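# Remove stained block from upright row, close the gap

## Task

Pull the yellow-brown stained block out of the row of upright, on-edge blocks and lay it flat on an empty part of the bench, clear of the row; then push the row together so the grey blocks again stand face against face with no gap.

## Robot and tools

Robot: two arms, left_arm (base near y = +0.276 m) and right_arm (base near y = -0.341 m), each ending in a five-jointed hand with three fingers (index, middle, ring) and a thumb. right_arm has a right hand and left_arm a mirrored left hand. The right arm's elbow droops under load, so its hand tends to sit lower than commanded; ask for a bit more height if needed.

Scene frame: origin at table-top height, midway between the nominal bases; +x points out over the table, +z up, +y toward the left_arm side. Image left and right do not match arm names. Reported end_effector_position (metres) and end_effector_quat_wxyz are in this frame and may be off by a few centimetres, more at long reach.

Hand point axes (right hand): +z runs along the straightened fingers toward the tips, +y leaves the palm face (palm surface at y = -0.062 m), +x crosses the palm away from the thumb. On the left hand +x points toward the thumb instead. A rigid mast at the wrist (x +0.05 to +0.10, z -0.16 to -0.11, up to y = +0.06 m; sign of x flips on the left hand) can collide with objects. Fingertips carry short rubber caps.

execute_actions takes "actions": a list of actions, each a table of 1 to 15 rows; each row is one control step of 1/30 s and a short table repeats its final row until 15 steps pass (one action = 0.5 s). Every row has exactly 48 numbers, all in [-1, 1], covering both arms even when one is idle:
1-6: left_arm dx, dy, dz, rx, ry, rz
7-22: left hand's 16 motor places
23-24: left current_limit, speed
25-30: right_arm dx, dy, dz, rx, ry, rz
31-46: right hand's 16 motor places
47-48: right current_limit, speed.

dx..rz are an offset, not a pose: they shift the hand point relative to its Hand target as it stood when the action began, along that target's own axes. Every row in one action is measured from that same starting target, not from the row before. Scale: 1.0 equals 0.6 m for dx, dy, dz and 180 degrees for rx, ry, rz, which together form one rotation vector. Since each new action starts from the updated target, repeating an offset moves further. The controller limits commanded orientation to 40 degrees from the measured one each step and favours position if both cannot be met. The hand often stops short of its target; waiting won't help, but any next action (even all zeros) re-requests it, and a remaining gap can be sent as a fresh offset. Tiny moves may not start. To stop pressing against something, command the target back beyond the hand point.

Hand places: write grasp numbers a, b, c, d (each -1 to +1) in the first four of the 16 places and exactly 0 in the other twelve, or the row is rejected. All zeros = open flat hand. a curls index and middle at the outer joints; b bends all three fingers at the knuckles; c swings the thumb across the palm and draws the index toward it; d curls the ring finger. Example tip positions (right hand axes): at (0, 0.75, 0.75, 0) index near (-0.023, +0.049, -0.035), thumb near (-0.015, +0.051, -0.067), i.e. a pinch in front of the palm. Repeat your last grasp numbers to keep a grip; zeros mean open, not unchanged. current_limit maps -1..+1 to 0..550 mA (floor 11 mA); speed sets motor rate at (speed + 1) / 2 of 8.5 rad/s. Start values +0.4 and -0.6; they persist until rewritten.

"cameras" chooses images: ["all"], [] or names (cam_high 896x504, cam_left_wrist 672x504, cam_right_wrist 672x504). If omitted, images come only for an empty actions list. An unknown name voids the call. Calibration matrices are given per camera; wrist views may lag during motion.

Results: per-arm end effector pose, Hand target (the clipped last command, which next offsets start from), joint positions, velocities (possibly marked within noise), torques (positive toward larger joint value; numbers 3 and 4 wrap at ±28 N m), motor temperatures. Hand entries list one value per motor in order index_mcp, index_abd, index_pip, index_dip, middle_mcp, middle_abd, middle_pip, middle_dip, ring_mcp, ring_abd, ring_pip, ring_dip, thumb_cmc, thumb_axl, thumb_mcp, thumb_ipl: hand_goal, hand_measured, hand_current_ma (positive pushes toward -1), hand_state (moving, goal, blocked, overload), plus hand_current_limit and hand_speed. A grip presses only while the goal lies past the object's surface.

zoom_image: camera (cam_high, cam_left_wrist or cam_right_wrist, from the latest images) and region [x0, y0, x1, y1] in pixels, top-left origin, no larger than 504 by 504.

finished_scene: optional scene = 1; ends everything irreversibly, so call it only when the block lies flat away from the row and the grey blocks stand closed up, all stable without the robot.

Cautions: nothing may leave the table. Avoid dropping or releasing moving blocks, striking fixed or heavy objects, and hard shoves. Keep the two hands apart; contact or gripping between them can fail the task. A motor drawing 495 mA or more for 5 s shuts down for 10 s; arms overheat (stop at 100 °C, warning at 85 °C) when holding loads, stretched out or straining at unreachable targets. Any arm stop discards hand commands. A loose object may occasionally get nudged by an outside push. Time spent thinking lets the scene run on, and smooth, low-effort motion is preferred.

Each tool is called by a JSON object that holds its "name" and its "arguments".

## Session

{"name": "execute_actions", "arguments": {"actions": []}}

Scene clock: 0.00 s.
left_arm: end_effector_position=(+0.6743, +0.0654, +0.3648) hand_goal=(+0.754, +0.000, +0.576, +0.696, +0.754, +0.000, +0.576, +0.696, +0.754, +0.000, +0.576, +0.696, +0.714, +0.678, +0.226, +0.168) hand_measured=(+0.754, +0.000, +0.576, +0.696, +0.754, +0.000, +0.576, +0.696, +0.754, +0.000, +0.576, +0.696, +0.714, +0.678, +0.226, +0.168) hand_current_ma=(+0, +0, +0, +0, +0, +0, +0, +0, +0, +0, +0, +0, +0, +0, +0, +0) hand_state=(goal, goal, goal, goal, goal, goal, goal, goal, goal, goal, goal, goal, goal, goal, goal, goal) hand_current_limit=0.40 hand_speed=-0.60 end_effector_quat_wxyz=(+0.169, +0.519, +0.829, -0.123) | right_arm: end_effector_position=(+0.3245, -0.1791, +0.3238) hand_goal=(+0.754, +0.000, +0.576, +0.696, +0.754, +0.000, +0.576, +0.696, +0.754, +0.000, +0.576, +0.696, +0.714, +0.678, +0.226, +0.168) hand_measured=(+0.754, +0.000, +0.576, +0.696, +0.754, +0.000, +0.576, +0.696, +0.754, +0.000, +0.576, +0.696, +0.714, +0.678, +0.226, +0.168) hand_current_ma=(+0, +0, +0, +0, +0, +0, +0, +0, +0, +0, +0, +0, +0, +0, +0, +0) hand_state=(goal, goal, goal, goal, goal, goal, goal, goal, goal, goal, goal, goal, goal, goal, goal, goal) hand_current_limit=0.40 hand_speed=-0.60 end_effector_quat_wxyz=(+0.139, +0.847, +0.484, +0.171)
Joint positions: left_arm=[-0.38 1.863 2.209 -1.624 0.309 -0.851] | right_arm=[0.974 1.035 0.99 -1.335 0.403 1.48]
Joint velocities: within noise
Joint torques (N m): no reading
Motor temperatures (°C): left_arm=[26 24 30 25 21 26] | right_arm=[35 34 24 26 23 25]
Heat: left arm: hottest elbow 30 °C; right arm: hottest waist 35 °C.
Hand target: left_arm +0.6757, +0.0648, +0.3830; +0.187, +0.520, +0.825, -0.120 | right_arm +0.3270, -0.1752, +0.3304; +0.135, +0.847, +0.482, +0.177

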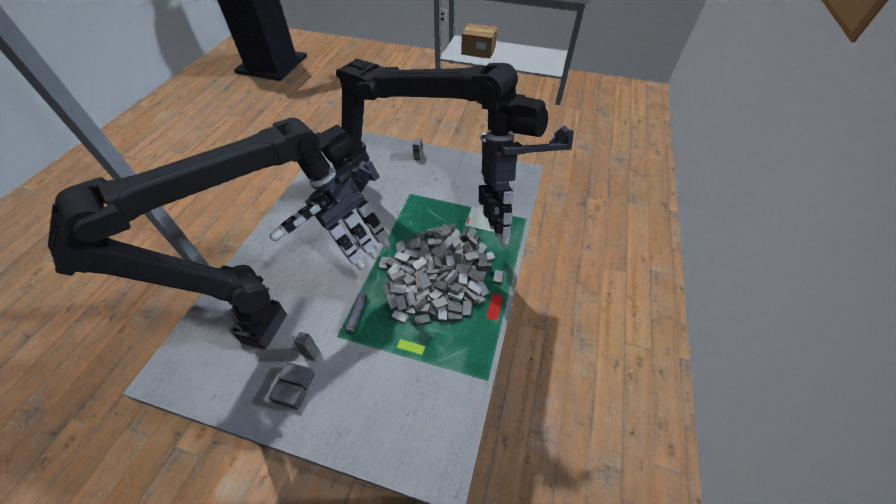

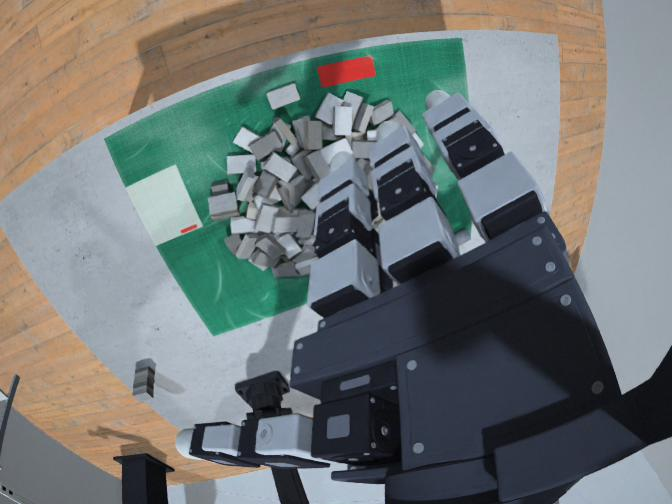

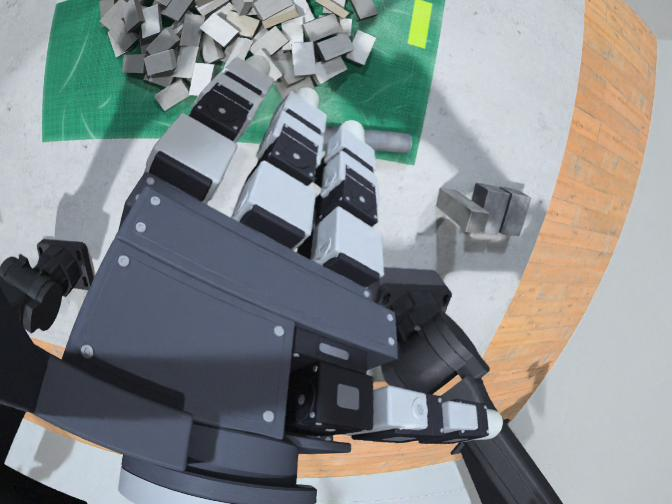

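{"name": "zoom_image", "arguments": {"camera": "cam_high", "region": [230, 310, 350, 430]}}

{"name": "zoom_image", "arguments": {"camera": "cam_high", "region": [370, 110, 470, 190]}}

{"name": "zoom_image", "arguments": {"camera": "cam_high", "region": [330, 180, 540, 390]}}

{"name": "zoom_image", "arguments": {"camera": "cam_right_wrist", "region": [400, 120, 600, 270]}}

{"name": "zoom_image", "arguments": {"camera": "cam_left_wrist", "region": [80, 320, 240, 440]}}

Scaled by 4.200 from the camera's 896x504 image, which has a finer 1280x720 frame.

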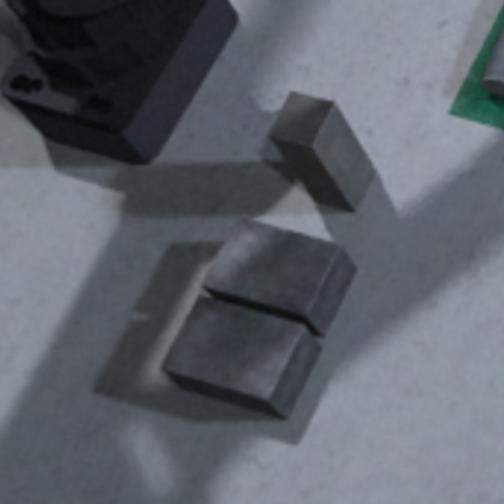

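Scaled by 5.040 from the camera's 896x504 image, which has a finer 1280x720 frame.

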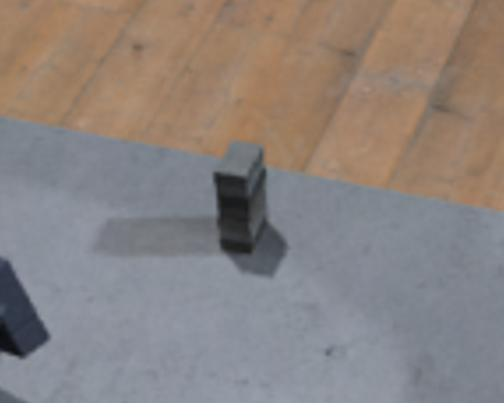

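Scaled by 2.400 from the camera's 896x504 image, which has a finer 1280x720 frame.

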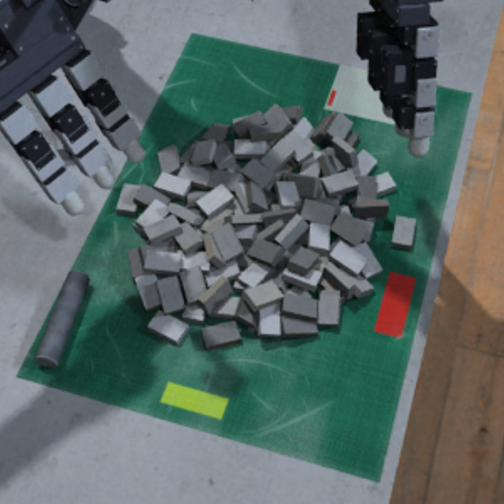

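Scaled by 2.520 from the camera's 672x504 image, which has a finer 960x720 frame.

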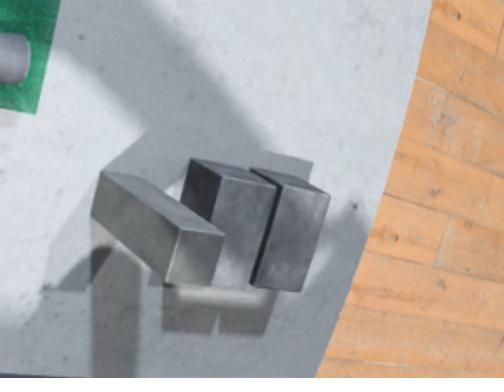

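Scaled by 3.150 from the camera's 672x504 image, which has a finer 960x720 frame.

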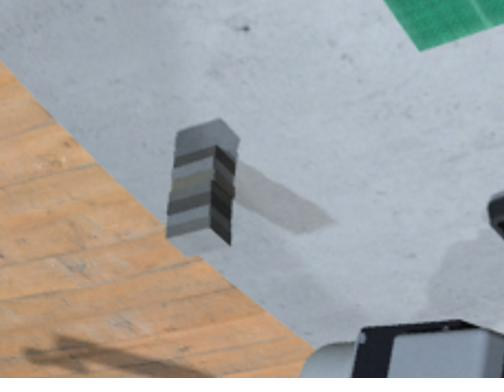

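{"name": "execute_actions", "arguments": {"actions": [[[0.107,-0.042,-0.066,-0.0138,0,-0.0287,0,0,0,0,0,0,0,0,0,0,0,0,0,0,0,0,0.4,-0.6,0,0,0,0,0,0,0,0,0,0,0,0,0,0,0,0,0,0,0,0,0,0,0.4,-0.6]],[[0.110,-0.029,-0.068,-0.0138,0,-0.0287,0,0,0,0,0,0,0,0,0,0,0,0,0,0,0,0,0.4,-0.6,0,0,0,0,0,0,0,0,0,0,0,0,0,0,0,0,0,0,0,0,0,0,0.4,-0.6]],[[0.112,-0.016,-0.069,-0.0138,0,-0.0287,0,0,0,0,0,0,0,0,0,0,0,0,0,0,0,0,0.4,-0.6,0,0,0,0,0,0,0,0,0,0,0,0,0,0,0,0,0,0,0,0,0,0,0.4,-0.6]],[[0.113,-0.003,-0.069,-0.0138,0,-0.0287,0,0,0,0,0,0,0,0,0,0,0,0,0,0,0,0,0.4,-0.6,0,0,0,0,0,0,0,0,0,0,0,0,0,0,0,0,0,0,0,0,0,0,0.4,-0.6]],[[0.113,0.010,-0.069,-0.0138,0,-0.0287,0,0,0,0,0,0,0,0,0,0,0,0,0,0,0,0,0.4,-0.6,0,0,0,0,0,0,0,0,0,0,0,0,0,0,0,0,0,0,0,0,0,0,0.4,-0.6]]], "cameras": ["all"]}}

Scene clock: 69.73 s.
left_arm: end_effector_position=(+0.4023, +0.3447, +0.4231) hand_goal=(+0.750, +0.000, +0.580, +0.700, +0.750, +0.000, +0.580, +0.700, +0.750, +0.000, +0.580, +0.700, +0.710, +0.680, +0.230, +0.170) hand_measured=(+0.748, +0.000, +0.576, +0.698, +0.750, +0.000, +0.578, +0.698, +0.750, +0.000, +0.578, +0.696, +0.710, +0.678, +0.224, +0.168) hand_current_ma=(-1, +0, -2, -2, -1, +0, -2, -2, +0, +0, -2, -2, +0, -2, -8, -2) hand_state=(goal, goal, goal, goal, goal, goal, goal, goal, goal, goal, goal, goal, goal, goal, goal, goal) hand_current_limit=0.40 hand_speed=-0.60 end_effector_quat_wxyz=(+0.214, +0.301, +0.927, -0.068) | right_arm: end_effector_position=(+0.3245, -0.1791, +0.3238) hand_goal=(+0.750, +0.000, +0.580, +0.700, +0.750, +0.000, +0.580, +0.700, +0.750, +0.000, +0.580, +0.700, +0.710, +0.680, +0.230, +0.170) hand_measured=(+0.754, +0.000, +0.578, +0.698, +0.754, +0.000, +0.578, +0.698, +0.754, +0.000, +0.578, +0.698, +0.716, +0.678, +0.224, +0.168) hand_current_ma=(+0, +0, +0, +0, +0, +0, +0, +0, +0, +0, +0, +0, +0, +0, -1, +0) hand_state=(goal, goal, goal, goal, goal, goal, goal, goal, goal, goal, goal, goal, goal, goal, goal, goal) hand_current_limit=0.40 hand_speed=-0.60 end_effector_quat_wxyz=(+0.139, +0.847, +0.484, +0.171)
Joint positions: left_arm=[0.096 1.067 1.502 -1.663 0.301 -0.873] | right_arm=[0.974 1.035 0.99 -1.335 0.403 1.48]
Joint torques (N m): left_arm=[0.62 -5.6 9.37 0.17 0.47 0.16] | right_arm=[0.44 -5.83 10.76 0.66 0.63 -0.14]
Motor temperatures (°C): left_arm=[25 28 43 25 22 25] | right_arm=[34 34 33 25 23 25]
Heat: left arm: hottest elbow 43 °C; right arm: hottest waist 34 °C.
Hand target: left_arm +0.4008, +0.3493, +0.4233; +0.211, +0.299, +0.928, -0.069 | right_arm +0.3270, -0.1752, +0.3304; +0.135, +0.847, +0.482, +0.177
Off the commanded pose: left_arm 0.005 m, 0 deg | right_arm 0.008 m, 1 deg.
camera_calibration:
cam_left_wrist: T_world_to_cam=[[0.204589, -0.931292, 0.301395, 0.0834604], [-0.894544, -0.0528754, 0.44384, 0.144473], [-0.397409, -0.360416, -0.8439, 0.767445], [0, 0, 0, 1]] pos_world=[0.417152, 0.361964, 0.558369]

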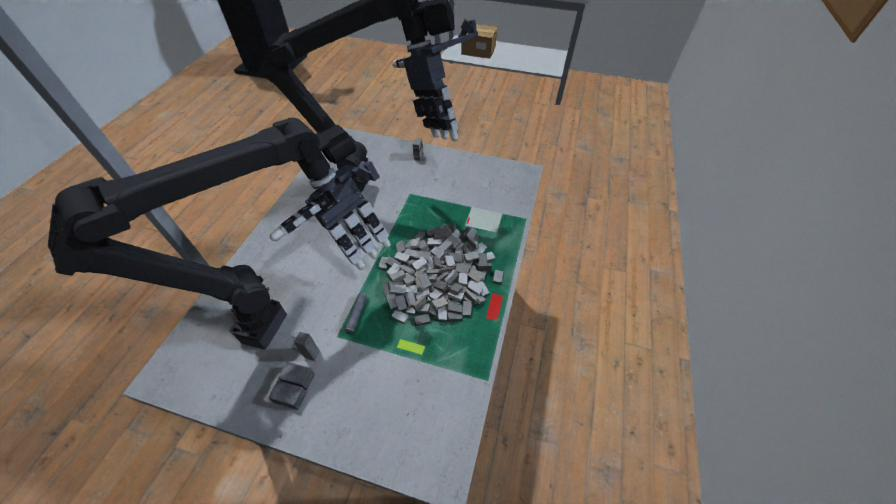

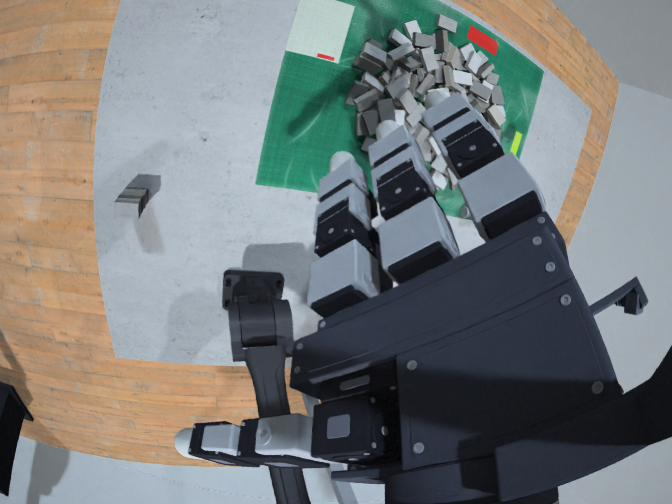

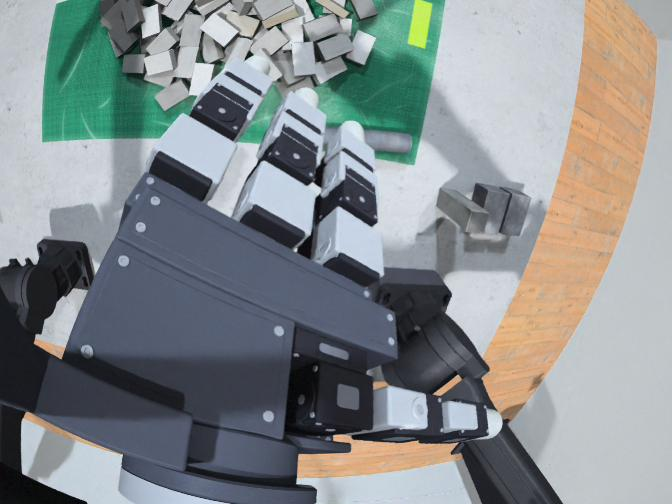

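{"name": "zoom_image", "arguments": {"camera": "cam_left_wrist", "region": [85, 160, 205, 250]}}

{"name": "zoom_image", "arguments": {"camera": "cam_high", "region": [390, 125, 450, 170]}}

Scaled by 4.200 from the camera's 672x504 image, which has a finer 960x720 frame.

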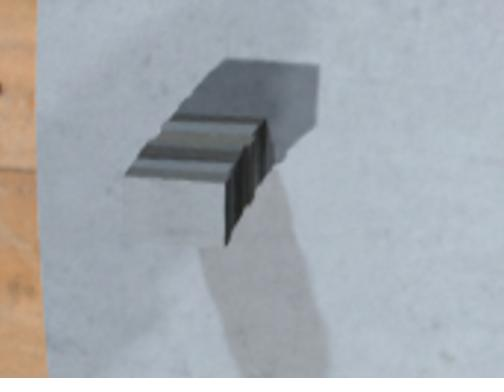

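Scaled by 8.400 from the camera's 896x504 image, which has a finer 1280x720 frame.

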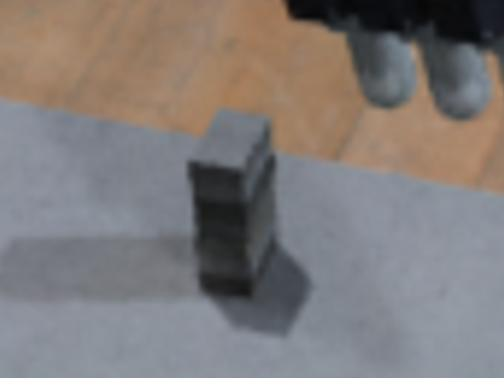

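{"name": "execute_actions", "arguments": {"actions": [[[0.084,0,0.0645,0,0,0,0,0,0,0,0,0,0,0,0,0,0,0,0,0,0,0,0.4,-0.6,0,0,0,0,0,0,0,0,0,0,0,0,0,0,0,0,0,0,0,0,0,0,0.4,-0.6]],[[0.084,0,0.0645,0,0,0,0,0,0,0,0,0,0,0,0,0,0,0,0,0,0,0,0.4,-0.6,0,0,0,0,0,0,0,0,0,0,0,0,0,0,0,0,0,0,0,0,0,0,0.4,-0.6]],[[0.084,0,0.0645,0,0,0,0,0,0,0,0,0,0,0,0,0,0,0,0,0,0,0,0.4,-0.6,0,0,0,0,0,0,0,0,0,0,0,0,0,0,0,0,0,0,0,0,0,0,0.4,-0.6]]], "cameras": ["cam_left_wrist"]}}

Scene clock: 113.43 s.
left_arm: end_effector_position=(+0.3280, +0.3943, +0.2466) hand_goal=(+0.750, +0.000, +0.580, +0.700, +0.750, +0.000, +0.580, +0.700, +0.750, +0.000, +0.580, +0.700, +0.710, +0.680, +0.230, +0.170) hand_measured=(+0.748, +0.000, +0.576, +0.698, +0.750, +0.000, +0.578, +0.698, +0.750, +0.000, +0.578, +0.696, +0.710, +0.678, +0.224, +0.168) hand_current_ma=(-1, +0, -2, -2, -1, +0, -2, -2, +0, +0, -2, -2, +0, -2, -8, -2) hand_state=(goal, goal, goal, goal, goal, goal, goal, goal, goal, goal, goal, goal, goal, goal, goal, goal) hand_current_limit=0.40 hand_speed=-0.60 end_effector_quat_wxyz=(+0.197, +0.298, +0.930, -0.080) | right_arm: end_effector_position=(+0.3245, -0.1791, +0.3238) hand_goal=(+0.750, +0.000, +0.580, +0.700, +0.750, +0.000, +0.580, +0.700, +0.750, +0.000, +0.580, +0.700, +0.710, +0.680, +0.230, +0.170) hand_measured=(+0.754, +0.000, +0.578, +0.698, +0.754, +0.000, +0.578, +0.698, +0.754, +0.000, +0.578, +0.698, +0.716, +0.678, +0.224, +0.168) hand_current_ma=(+0, +0, +0, +0, +0, +0, +0, +0, +0, +0, +0, +0, +0, +0, -1, +0) hand_state=(goal, goal, goal, goal, goal, goal, goal, goal, goal, goal, goal, goal, goal, goal, goal, goal) hand_current_limit=0.40 hand_speed=-0.60 end_effector_quat_wxyz=(+0.139, +0.847, +0.484, +0.171)
Joint positions: left_arm=[0.373 0.845 0.917 -1.437 0.378 -0.59] | right_arm=[0.974 1.035 0.99 -1.335 0.403 1.48]
Joint torques (N m): left_arm=[0.26 -4.25 9.55 0.94 0.54 0.11] | right_arm=[0.32 -5.89 10.8 0.66 0.63 -0.12]
Heat: left arm: hottest elbow 42 °C; right arm: hottest elbow 35 °C.
Hand target: left_arm +0.3307, +0.3994, +0.2533; +0.211, +0.299, +0.928, -0.069 | right_arm +0.3270, -0.1752, +0.3304; +0.135, +0.847, +0.482, +0.177
Off the commanded pose: left_arm 0.009 m, 2 deg | right_arm 0.008 m, 1 deg.
camera_calibration:
cam_left_wrist: T_world_to_cam=[[0.216314, -0.927776, 0.30404, 0.192132], [-0.875701, -0.046678, 0.480593, 0.141379], [-0.43169, -0.370207, -0.822551, 0.616735], [0, 0, 0, 1]] pos_world=[0.348483, 0.413174, 0.380935]
Images, in order (width x height): cam_left_wrist 672x504.

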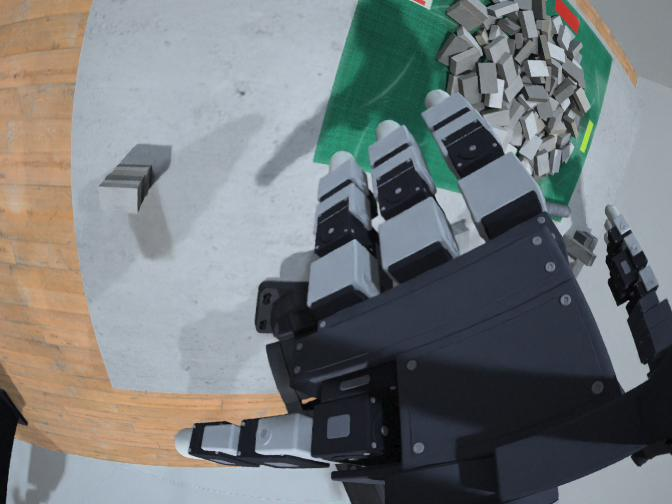

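{"name": "zoom_image", "arguments": {"camera": "cam_left_wrist", "region": [80, 130, 200, 220]}}

Scaled by 4.200 from the camera's 672x504 image, which has a finer 960x720 frame.

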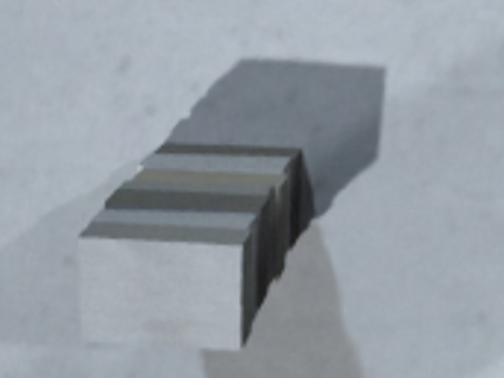

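{"name": "execute_actions", "arguments": {"actions": []}}

{"name": "zoom_image", "arguments": {"camera": "cam_right_wrist", "region": [420, 165, 550, 255]}}

{"name": "zoom_image", "arguments": {"camera": "cam_left_wrist", "region": [530, 180, 630, 280]}}

{"name": "zoom_image", "arguments": {"camera": "cam_high", "region": [260, 320, 330, 415]}}

Scene clock: 137.40 s.
left_arm: end_effector_position=(+0.3281, +0.3943, +0.2466) hand_goal=(+0.750, +0.000, +0.580, +0.700, +0.750, +0.000, +0.580, +0.700, +0.750, +0.000, +0.580, +0.700, +0.710, +0.680, +0.230, +0.170) hand_measured=(+0.748, +0.000, +0.576, +0.698, +0.750, +0.000, +0.578, +0.698, +0.750, +0.000, +0.578, +0.696, +0.710, +0.678, +0.224, +0.168) hand_current_ma=(-1, +0, -2, -2, -1, +0, -2, -2, +0, +0, -2, -2, +0, -2, -8, -2) hand_state=(goal, goal, goal, goal, goal, goal, goal, goal, goal, goal, goal, goal, goal, goal, goal, goal) hand_current_limit=0.40 hand_speed=-0.60 end_effector_quat_wxyz=(+0.197, +0.299, +0.930, -0.080) | right_arm: end_effector_position=(+0.3245, -0.1791, +0.3238) hand_goal=(+0.750, +0.000, +0.580, +0.700, +0.750, +0.000, +0.580, +0.700, +0.750, +0.000, +0.580, +0.700, +0.710, +0.680, +0.230, +0.170) hand_measured=(+0.754, +0.000, +0.578, +0.698, +0.754, +0.000, +0.578, +0.698, +0.754, +0.000, +0.578, +0.698, +0.716, +0.678, +0.224, +0.168) hand_current_ma=(+0, +0, +0, +0, +0, +0, +0, +0, +0, +0, +0, +0, +0, +0, -1, +0) hand_state=(goal, goal, goal, goal, goal, goal, goal, goal, goal, goal, goal, goal, goal, goal, goal, goal) hand_current_limit=0.40 hand_speed=-0.60 end_effector_quat_wxyz=(+0.139, +0.847, +0.484, +0.171)
Joint positions: left_arm=[0.373 0.845 0.917 -1.437 0.378 -0.589] | right_arm=[0.974 1.035 0.99 -1.335 0.403 1.48]
Joint velocities: within noise
Joint torques (N m): left_arm=[0.44 -4.25 9.62 0.88 0.54 0.12] | right_arm=[0.32 -5.89 10.71 0.66 0.62 -0.12]
Motor temperatures (°C): left_arm=[25 26 43 24 22 25] | right_arm=[34 34 36 25 23 25]
Heat: left arm: hottest elbow 43 °C; right arm: hottest elbow 36 °C.
Hand target: left_arm +0.3307, +0.3994, +0.2534; +0.211, +0.300, +0.928, -0.069 | right_arm +0.3270, -0.1752, +0.3304; +0.135, +0.847, +0.482, +0.177
Off the commanded pose: left_arm 0.009 m, 2 deg | right_arm 0.008 m, 1 deg.
camera_calibration:
cam_left_wrist: T_world_to_cam=[[0.21564, -0.927971, 0.303924, 0.1924], [-0.875832, -0.0461861, 0.480401, 0.141288], [-0.431761, -0.36978, -0.822706, 0.616605], [0, 0, 0, 1]] pos_world=[0.348481, 0.413075, 0.380935]

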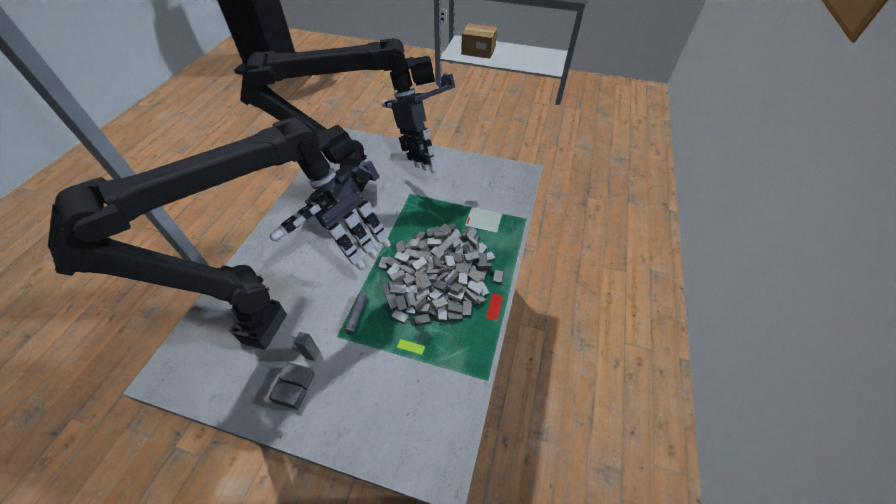

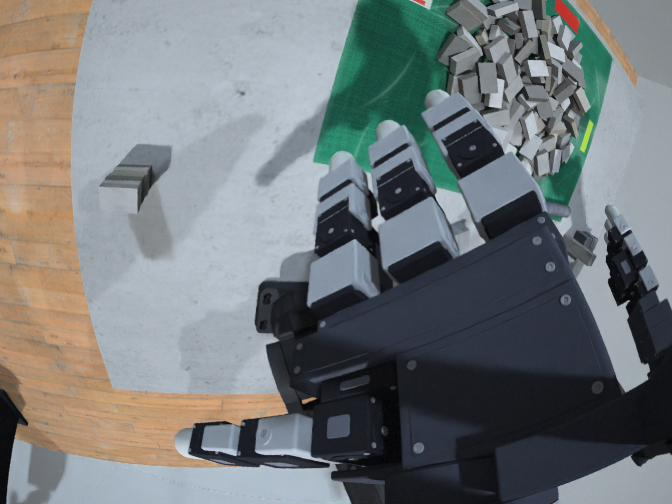

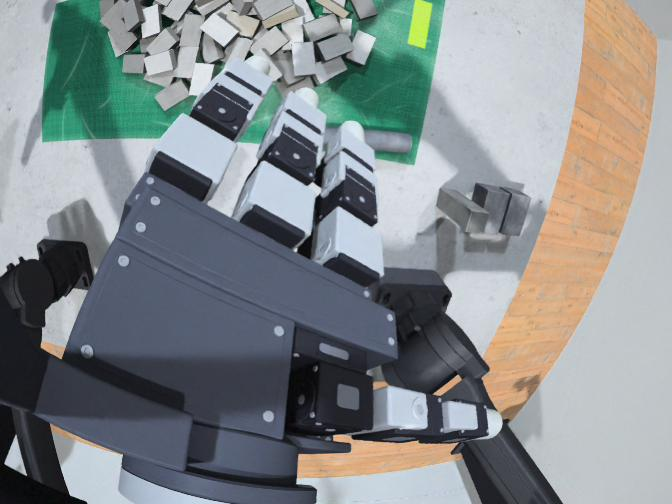

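Scaled by 3.877 from the camera's 672x504 image, which has a finer 960x720 frame.

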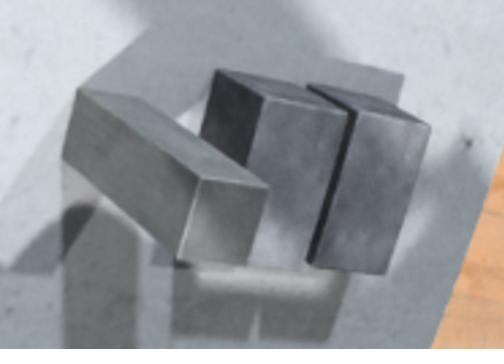

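Scaled by 5.040 from the camera's 672x504 image, which has a finer 960x720 frame.

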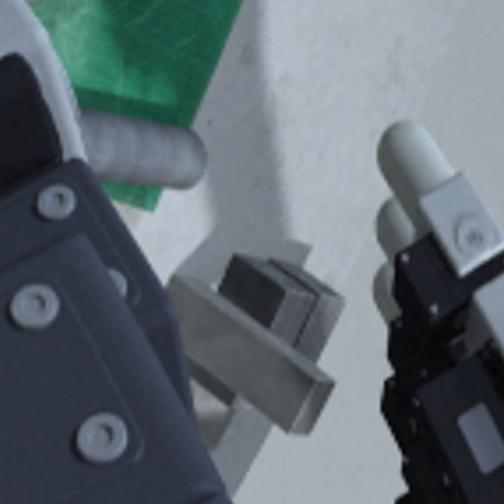

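Scaled by 5.305 from the camera's 896x504 image, which has a finer 1280x720 frame.

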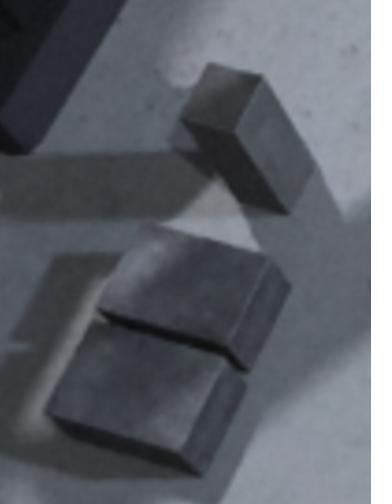

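{"name": "zoom_image", "arguments": {"camera": "cam_left_wrist", "region": [430, 180, 500, 260]}}

{"name": "zoom_image", "arguments": {"camera": "cam_high", "region": [180, 120, 420, 310]}}

Scaled by 6.300 from the camera's 672x504 image, which has a finer 960x720 frame.

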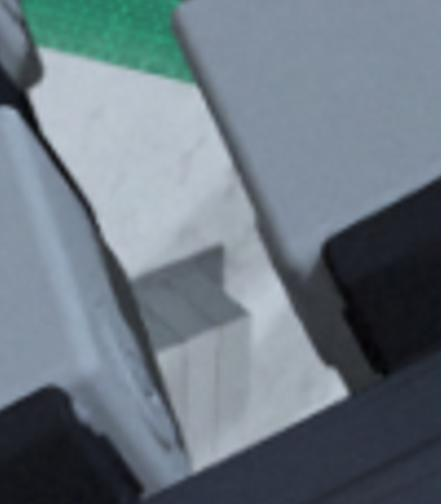

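Scaled by 2.100 from the camera's 896x504 image, which has a finer 1280x720 frame.

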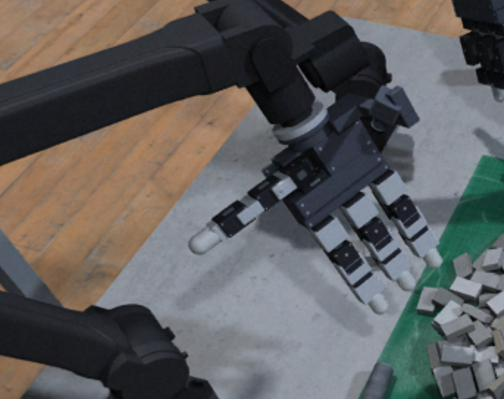

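{"name": "execute_actions", "arguments": {"actions": [[[0,0,0,0,0,0,0,0,0,0,0,0,0,0,0,0,0,0,0,0,0,0,0.4,-0.6,-0.0816,0.0627,-0.0231,0,0,0,0,0,0,0,0,0,0,0,0,0,0,0,0,0,0,0,0.4,-0.6]],[[-0.02,-0.03,0.004,0,0,0,0,0,0,0,0,0,0,0,0,0,0,0,0,0,0,0,0.4,-0.6,-0.0816,0.0627,-0.0231,0,0,0,0,0,0,0,0,0,0,0,0,0,0,0,0,0,0,0,0.4,-0.6]],[[-0.0497,-0.0677,0.0092,0,0,0,0,0,0,0,0,0,0,0,0,0,0,0,0,0,0,0,0.4,-0.6,-0.0816,0.0627,-0.0231,0,0,0,0,0,0,0,0,0,0,0,0,0,0,0,0,0,0,0,0.4,-0.6]],[[-0.0497,-0.0677,0.0092,0,0,0,0,0,0,0,0,0,0,0,0,0,0,0,0,0,0,0,0.4,-0.6,0,0,0,0,0,0,0,0,0,0,0,0,0,0,0,0,0,0,0,0,0,0,0.4,-0.6]],[[-0.0497,-0.0677,0.0092,0,0,0,0,0,0,0,0,0,0,0,0,0,0,0,0,0,0,0,0.4,-0.6,0,0,0,0,0,0,0,0,0,0,0,0,0,0,0,0,0,0,0,0,0,0,0.4,-0.6]],[[-0.0497,-0.0677,0.0092,0,0,0,0,0,0,0,0,0,0,0,0,0,0,0,0,0,0,0,0.4,-0.6,0,0,0,0,0,0,0,0,0,0,0,0,0,0,0,0,0,0,0,0,0,0,0.4,-0.6]],[[-0.03,-0.04,0.0092,0,0,0,0,0,0,0,0,0,0,0,0,0,0,0,0,0,0,0,0.4,-0.6,0,0,0,0,0,0,0,0,0,0,0,0,0,0,0,0,0,0,0,0,0,0,0.4,-0.6]]], "cameras": ["all"]}}

Scene clock: 186.43 s.
left_arm: end_effector_position=(+0.3195, +0.1617, +0.2656) hand_goal=(+0.750, +0.000, +0.580, +0.700, +0.750, +0.000, +0.580, +0.700, +0.750, +0.000, +0.580, +0.700, +0.710, +0.680, +0.230, +0.170) hand_measured=(+0.748, +0.000, +0.578, +0.698, +0.748, +0.000, +0.578, +0.698, +0.748, +0.000, +0.578, +0.698, +0.710, +0.678, +0.224, +0.168) hand_current_ma=(-1, +0, -2, -2, -1, +0, -2, -2, -1, +0, -2, -2, +0, -2, -8, -2) hand_state=(goal, goal, goal, goal, goal, goal, goal, goal, goal, goal, goal, goal, goal, goal, goal, goal) hand_current_limit=0.40 hand_speed=-0.60 end_effector_quat_wxyz=(+0.180, +0.301, +0.935, -0.057) | right_arm: end_effector_position=(+0.3261, -0.3532, +0.3826) hand_goal=(+0.750, +0.000, +0.580, +0.700, +0.750, +0.000, +0.580, +0.700, +0.750, +0.000, +0.580, +0.700, +0.710, +0.680, +0.230, +0.170) hand_measured=(+0.754, +0.000, +0.578, +0.698, +0.754, +0.000, +0.578, +0.698, +0.754, +0.000, +0.578, +0.698, +0.716, +0.678, +0.224, +0.168) hand_current_ma=(+0, +0, +0, +0, +0, +0, +0, +0, +0, +0, +0, +0, +0, +0, -1, +0) hand_state=(goal, goal, goal, goal, goal, goal, goal, goal, goal, goal, goal, goal, goal, goal, goal, goal) hand_current_limit=0.40 hand_speed=-0.60 end_effector_quat_wxyz=(+0.134, +0.847, +0.484, +0.175)
Joint positions: left_arm=[-0.706 0.91 0.989 -1.27 -0.023 -1.622] | right_arm=[0.351 0.688 0.967 -1.454 0.207 0.853]
Joint torques (N m): left_arm=[-1.55 -4.31 14.76 1.24 -0.1 -0.06] | right_arm=[-0.79 -0.91 10.41 0.95 0.26 -0.25]
Heat: left arm: hottest elbow 43 °C; right arm: hottest elbow 37 °C.
Hand target: left_arm +0.3308, +0.1472, +0.2912; +0.211, +0.299, +0.928, -0.069 | right_arm +0.3266, -0.3560, +0.3879; +0.135, +0.847, +0.483, +0.177
Off the commanded pose: left_arm 0.031 m, 4 deg | right_arm 0.006 m, 0 deg.
camera_calibration:
cam_left_wrist: T_world_to_cam=[[0.224957, -0.942245, 0.248131, -0.0131381], [-0.866466, -0.0769676, 0.493268, 0.112415], [-0.445681, -0.325961, -0.833737, 0.542872], [0, 0, 0, 1]] pos_world=[0.342306, 0.173228, 0.400422]
cam_right_wrist: T_world_to_cam=[[0.153215, -0.984442, 0.0860134, -0.391629], [-0.896946, -0.102009, 0.430212, 0.038079], [-0.414745, -0.143064, -0.898621, 0.547849], [0, 0, 0, 1]] pos_world=[0.321376, -0.303274, 0.509612]

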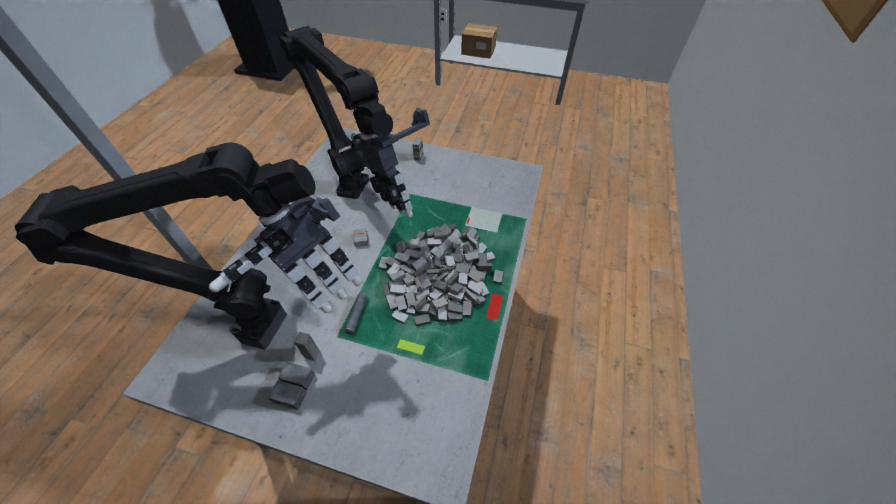

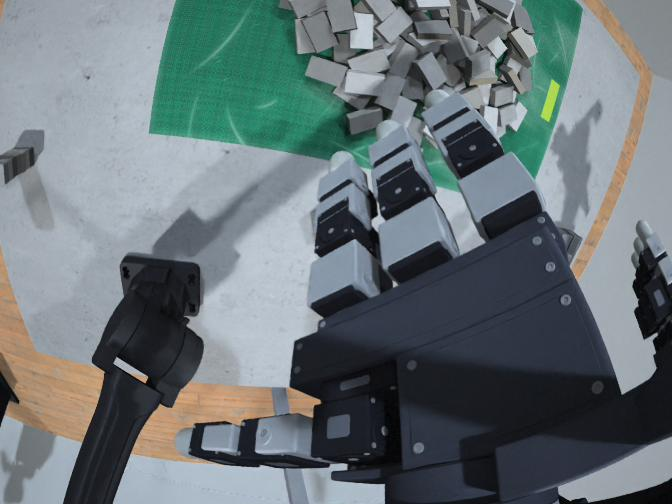

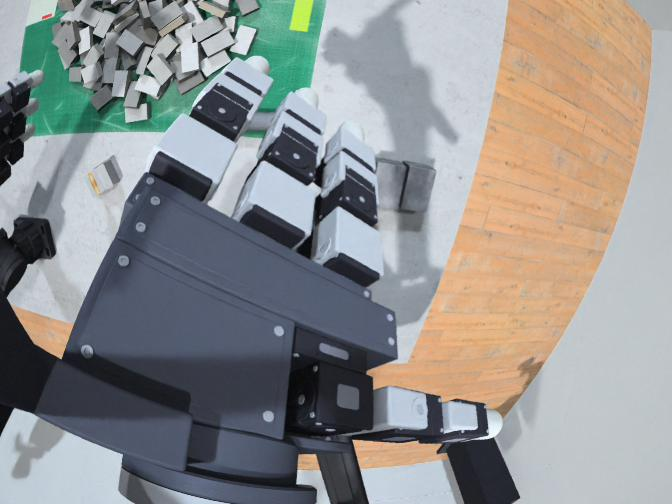

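Now the row is visible, in cam_high at (361,238) and right wrist at (103,175).

{"name": "zoom_image", "arguments": {"camera": "cam_high", "region": [330, 215, 390, 260]}}

{"name": "zoom_image", "arguments": {"camera": "cam_right_wrist", "region": [63, 145, 143, 205]}}

Scaled by 8.400 from the camera's 896x504 image, which has a finer 1280x720 frame.

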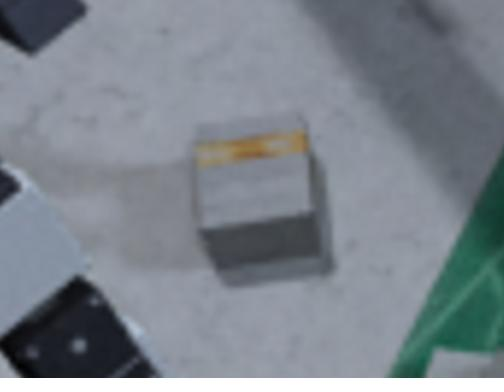

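Scaled by 6.300 from the camera's 672x504 image, which has a finer 960x720 frame.

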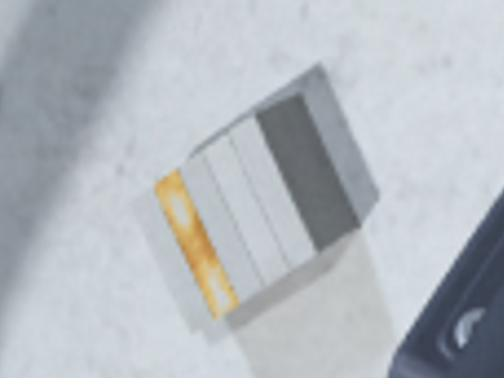

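{"name": "execute_actions", "arguments": {"actions": [[[0.0265,0.0754,-0.0465,0,0,0,0,0,0,0,0,0,0,0,0,0,0,0,0,0,0,0,0.4,-0.6,0.0828,-0.0225,0.026,0.0068,0.0161,-0.0363,0,0,0,0,0,0,0,0,0,0,0,0,0,0,0,0,0.4,-0.6]],[[0.0265,0.0754,-0.0465,0,0,0,0,0,0,0,0,0,0,0,0,0,0,0,0,0,0,0,0.4,-0.6,0.0878,-0.028,0.0243,0.0068,0.0161,-0.0363,0,0,0,0,0,0,0,0,0,0,0,0,0,0,0,0,0.4,-0.6]],[[0.0265,0.0754,-0.0465,0,0,0,0,0,0,0,0,0,0,0,0,0,0,0,0,0,0,0,0.4,-0.6,0.0915,-0.0343,0.0223,0.0068,0.0161,-0.0363,0.1,0,0,0.12,0,0,0,0,0,0,0,0,0,0,0,0,0.4,-0.6]],[[0.0265,0.0754,-0.0465,0,0,0,0,0,0,0,0,0,0,0,0,0,0,0,0,0,0,0,0.4,-0.6,0.0955,-0.0408,0.0203,0.0068,0.0161,-0.0363,0.2,0,0,0.24,0,0,0,0,0,0,0,0,0,0,0,0,0.4,-0.6]],[[0.0265,0.0754,-0.0465,0,0,0,0,0,0,0,0,0,0,0,0,0,0,0,0,0,0,0,0.4,-0.6,0.0987,-0.0477,0.0178,0.0068,0.0161,-0.0363,0.3,0,0,0.36,0,0,0,0,0,0,0,0,0,0,0,0,0.4,-0.6]],[[0.0265,0.0754,-0.0465,0,0,0,0,0,0,0,0,0,0,0,0,0,0,0,0,0,0,0,0.4,-0.6,0.102,-0.0547,0.0152,0.0068,0.0161,-0.0363,0.4,0,0,0.48,0,0,0,0,0,0,0,0,0,0,0,0,0.4,-0.6]],[[0,0,0,0,0,0,0,0,0,0,0,0,0,0,0,0,0,0,0,0,0,0,0.4,-0.6,0.1045,-0.062,0.0125,0.0068,0.0161,-0.0363,0.5,0,0,0.6,0,0,0,0,0,0,0,0,0,0,0,0,0.4,-0.6]],[[0,0,0,0,0,0,0,0,0,0,0,0,0,0,0,0,0,0,0,0,0,0,0.4,-0.6,0.1055,-0.069,0.0097,0.0068,0.0161,-0.0363,0.5,0,0,0.6,0,0,0,0,0,0,0,0,0,0,0,0,0.4,-0.6]]], "cameras": ["all"]}}

Scene clock: 287.37 s.
left_arm: end_effector_position=(+0.3576, +0.4527, +0.3764) hand_goal=(+0.750, +0.000, +0.580, +0.700, +0.750, +0.000, +0.580, +0.700, +0.750, +0.000, +0.580, +0.700, +0.710, +0.680, +0.230, +0.170) hand_measured=(+0.750, +0.000, +0.578, +0.698, +0.750, +0.000, +0.578, +0.698, +0.750, +0.000, +0.578, +0.698, +0.710, +0.678, +0.224, +0.168) hand_current_ma=(+0, +0, -2, -2, +0, +0, -1, -2, +0, +0, -1, -2, +0, -2, -8, -2) hand_state=(goal, goal, goal, goal, goal, goal, goal, goal, goal, goal, goal, goal, goal, goal, goal, goal) hand_current_limit=0.40 hand_speed=-0.60 end_effector_quat_wxyz=(+0.216, +0.288, +0.931, -0.054) | right_arm: end_effector_position=(+0.1837, +0.0760, +0.2836) hand_goal=(+0.860, +0.000, +0.070, +0.226, +0.746, +0.000, -0.220, -0.024, +0.530, +0.000, -0.380, -0.010, +0.760, +0.680, +0.230, +0.096) hand_measured=(+0.860, +0.000, +0.076, +0.230, +0.752, +0.000, -0.212, -0.020, +0.542, +0.000, -0.372, -0.006, +0.762, +0.678, +0.224, +0.098) hand_current_ma=(+0, +0, +1, +0, +1, +0, +1, +0, +2, +0, +1, +0, +0, +0, -1, +0) hand_state=(goal, goal, goal, goal, goal, goal, goal, goal, goal, goal, goal, goal, goal, goal, goal, goal) hand_current_limit=0.40 hand_speed=-0.60 end_effector_quat_wxyz=(+0.042, +0.499, +0.841, +0.203)
Joint positions: left_arm=[0.516 1.022 1.345 -1.675 0.395 -0.471] | right_arm=[1.516 1.207 1.011 -1.046 0.264 0.986]
Joint torques (N m): left_arm=[0.5 -4.66 13.82 0.1 0.55 0.12] | right_arm=[-0.15 -7.82 13.52 1.48 0.6 -0.02]
Motor temperatures (°C): left_arm=[25 25 53 24 22 24] | right_arm=[33 33 39 25 23 25]
Heat: left arm: hottest elbow 53 °C; right arm: hottest elbow 39 °C.
Hand target: left_arm +0.3612, +0.4603, +0.4003; +0.210, +0.299, +0.928, -0.069 | right_arm +0.1872, +0.0935, +0.3000; +0.033, +0.507, +0.833, +0.221
Off the commanded pose: left_arm 0.025 m, 2 deg | right_arm 0.024 m, 3 deg.
joint sent to its limit (left arm) — joint 4 (wrist pitch), lower limit. The joint targets are off in orientation, not in position.
camera_calibration:
cam_left_wrist: T_world_to_cam=[[0.232389, -0.930154, 0.284268, 0.203183], [-0.895576, -0.09063, 0.43558, 0.151503], [-0.379394, -0.355808, -0.854085, 0.744498], [0, 0, 0, 1]] pos_world=[0.370922, 0.46762, 0.512114]
cam_right_wrist: T_world_to_cam=[[0.92037, -0.37704, 0.103731, -0.130846], [-0.380515, -0.80234, 0.459846, -0.0533353], [-0.0901531, -0.462699, -0.881919, 0.421111], [0, 0, 0, 1]] pos_world=[0.138097, 0.102721, 0.409485]

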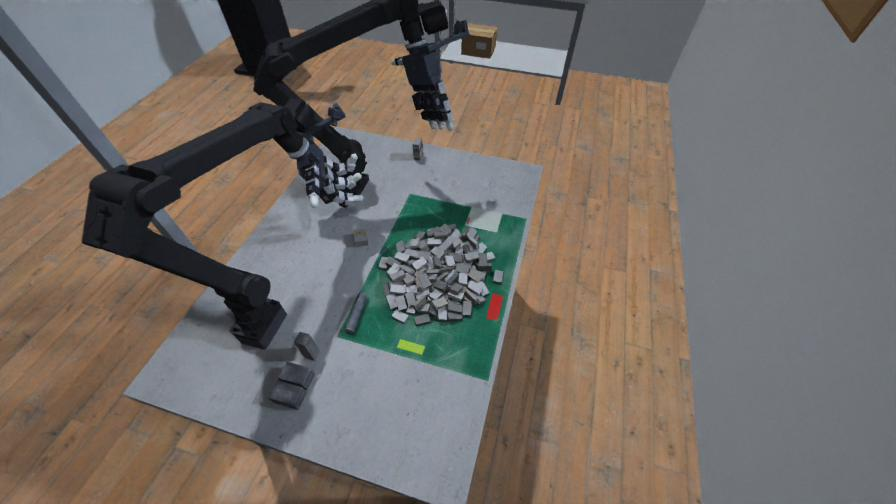

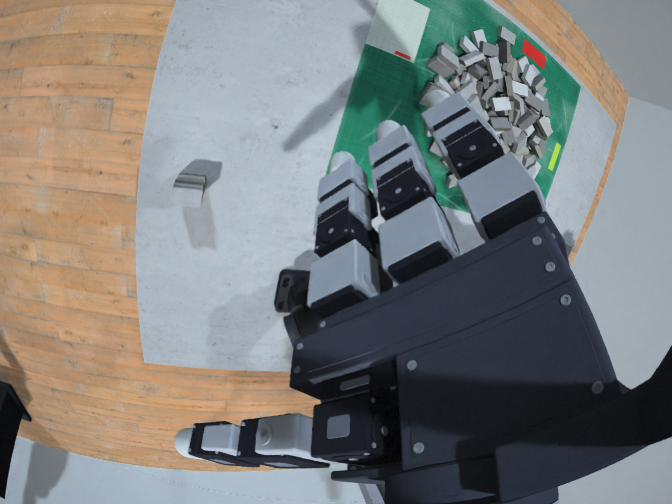

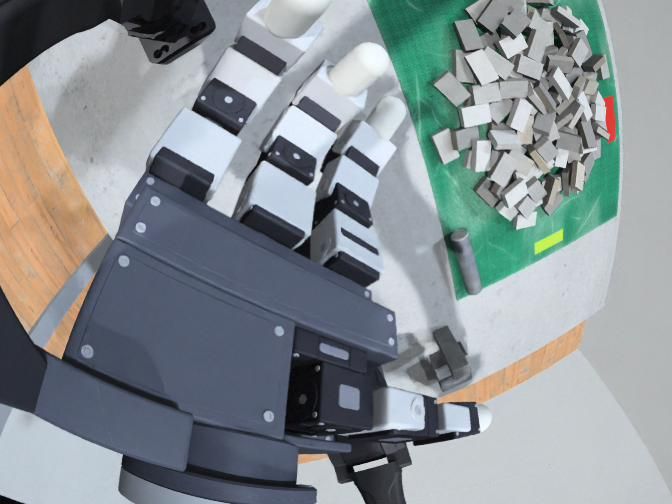

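{"name": "execute_actions", "arguments": {"actions": [[[0,0,0,0,0,0,0,0,0,0,0,0,0,0,0,0,0,0,0,0,0,0,0.4,-0.6,0.028,-0.0163,0.0275,0.0331,-0.0139,0,0.5,0,0,0.6,0,0,0,0,0,0,0,0,0,0,0,0,0.4,-0.6]],[[0,0,0,0,0,0,0,0,0,0,0,0,0,0,0,0,0,0,0,0,0,0,0.4,-0.6,0.0292,-0.0133,0.0273,0.0331,-0.0139,0,0.5,0,0,0.6,0,0,0,0,0,0,0,0,0,0,0,0,0.4,-0.6]],[[0,0,0,0,0,0,0,0,0,0,0,0,0,0,0,0,0,0,0,0,0,0,0.4,-0.6,0.0305,-0.0103,0.0272,0.0331,-0.0139,0,0.5,0,0,0.6,0,0,0,0,0,0,0,0,0,0,0,0,0.4,-0.6]],[[0,0,0,0,0,0,0,0,0,0,0,0,0,0,0,0,0,0,0,0,0,0,0.4,-0.6,0.0317,-0.0072,0.0272,0.0331,-0.0139,0,0.5,0,0,0.6,0,0,0,0,0,0,0,0,0,0,0,0,0.4,-0.6]]], "cameras": ["cam_high","cam_right_wrist"]}}

Scene clock: 315.97 s.
left_arm: end_effector_position=(+0.3576, +0.4527, +0.3764) hand_goal=(+0.750, +0.000, +0.580, +0.700, +0.750, +0.000, +0.580, +0.700, +0.750, +0.000, +0.580, +0.700, +0.710, +0.680, +0.230, +0.170) hand_measured=(+0.750, +0.000, +0.578, +0.698, +0.750, +0.000, +0.578, +0.698, +0.750, +0.000, +0.578, +0.698, +0.710, +0.678, +0.224, +0.168) hand_current_ma=(+0, +0, -2, -2, +0, +0, -1, -2, +0, +0, -1, -2, +0, -2, -8, -2) hand_state=(goal, goal, goal, goal, goal, goal, goal, goal, goal, goal, goal, goal, goal, goal, goal, goal) hand_current_limit=0.40 hand_speed=-0.60 end_effector_quat_wxyz=(+0.216, +0.288, +0.931, -0.054) | right_arm: end_effector_position=(+0.1446, +0.1437, +0.2309) hand_goal=(+0.860, +0.000, +0.070, +0.226, +0.746, +0.000, -0.220, -0.024, +0.530, +0.000, -0.380, -0.010, +0.760, +0.680, +0.230, +0.096) hand_measured=(+0.860, +0.000, +0.074, +0.230, +0.750, +0.000, -0.214, -0.020, +0.538, +0.000, -0.372, -0.006, +0.762, +0.678, +0.224, +0.098) hand_current_ma=(+0, +0, +0, +0, +0, +0, +1, +0, +1, +0, +1, +0, +0, +0, -1, +0) hand_state=(goal, goal, goal, goal, goal, goal, goal, goal, goal, goal, goal, goal, goal, goal, goal, goal) hand_current_limit=0.40 hand_speed=-0.60 end_effector_quat_wxyz=(+0.004, +0.519, +0.855, -0.004)
Joint positions: left_arm=[0.516 1.022 1.345 -1.675 0.395 -0.471] | right_arm=[1.519 1.584 1.377 -1.375 0.002 1.052]
Joint torques (N m): left_arm=[1.08 -4.89 13.87 0.21 0.58 0.11] | right_arm=[1.26 -13.63 12.44 -0.18 0.03 0.04]
Motor temperatures (°C): left_arm=[25 25 58 24 22 24] | right_arm=[33 33 46 25 23 25]
Heat: left arm: hottest elbow 58 °C; right arm: hottest elbow 46 °C.
Hand target: left_arm +0.3612, +0.4603, +0.4003; +0.210, +0.299, +0.928, -0.069 | right_arm +0.1407, +0.1581, +0.2368; +0.000, +0.520, +0.854, +0.000
Off the commanded pose: left_arm 0.025 m, 2 deg | right_arm 0.016 m, 1 deg.
joint sent to its limit (left arm) — joint 4 (wrist pitch), lower limit. The joint targets are off in orientation, not in position.
camera_calibration:
cam_right_wrist: T_world_to_cam=[[0.921621, -0.386158, -0.0386862, -0.0298727], [-0.218369, -0.598395, 0.770869, -0.114205], [-0.320827, -0.702001, -0.635818, 0.413355], [0, 0, 0, 1]] pos_world=[0.135208, 0.210301, 0.3497]
Images, in order (width x height): cam_high 896x504, cam_right_wrist 672x504.

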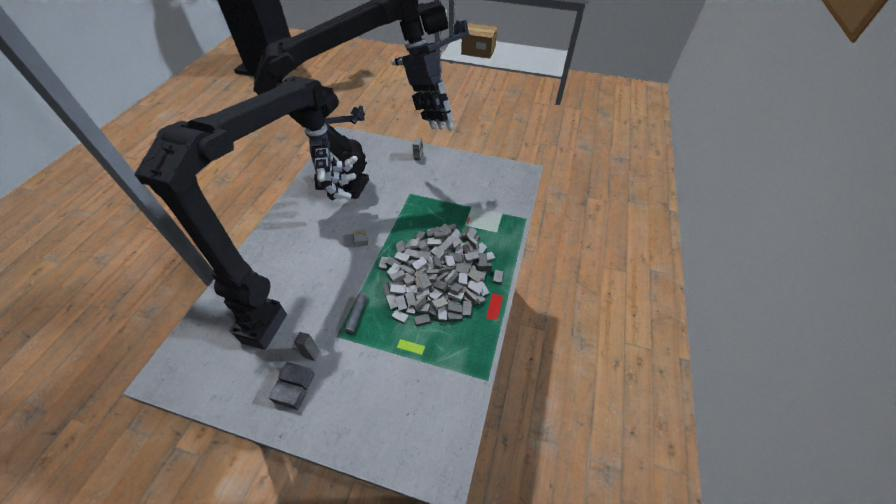

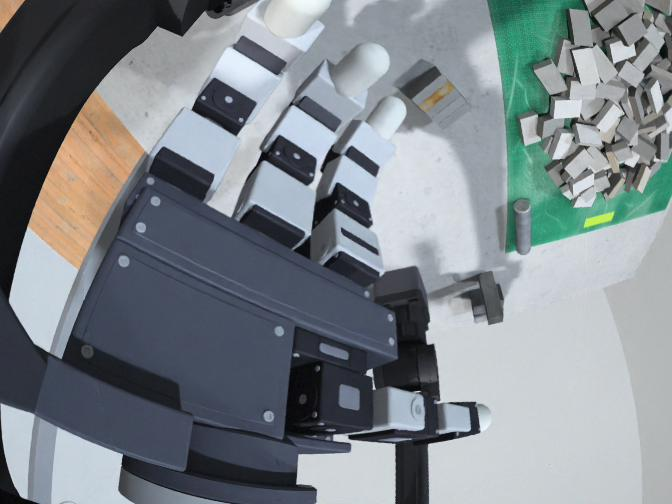

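{"name": "zoom_image", "arguments": {"camera": "cam_right_wrist", "region": [360, 40, 490, 150]}}

Scaled by 3.877 from the camera's 672x504 image, which has a finer 960x720 frame.

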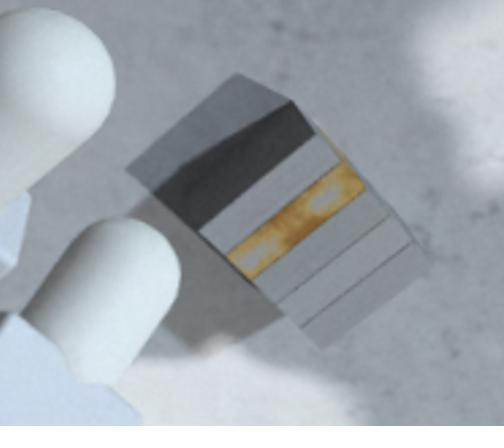

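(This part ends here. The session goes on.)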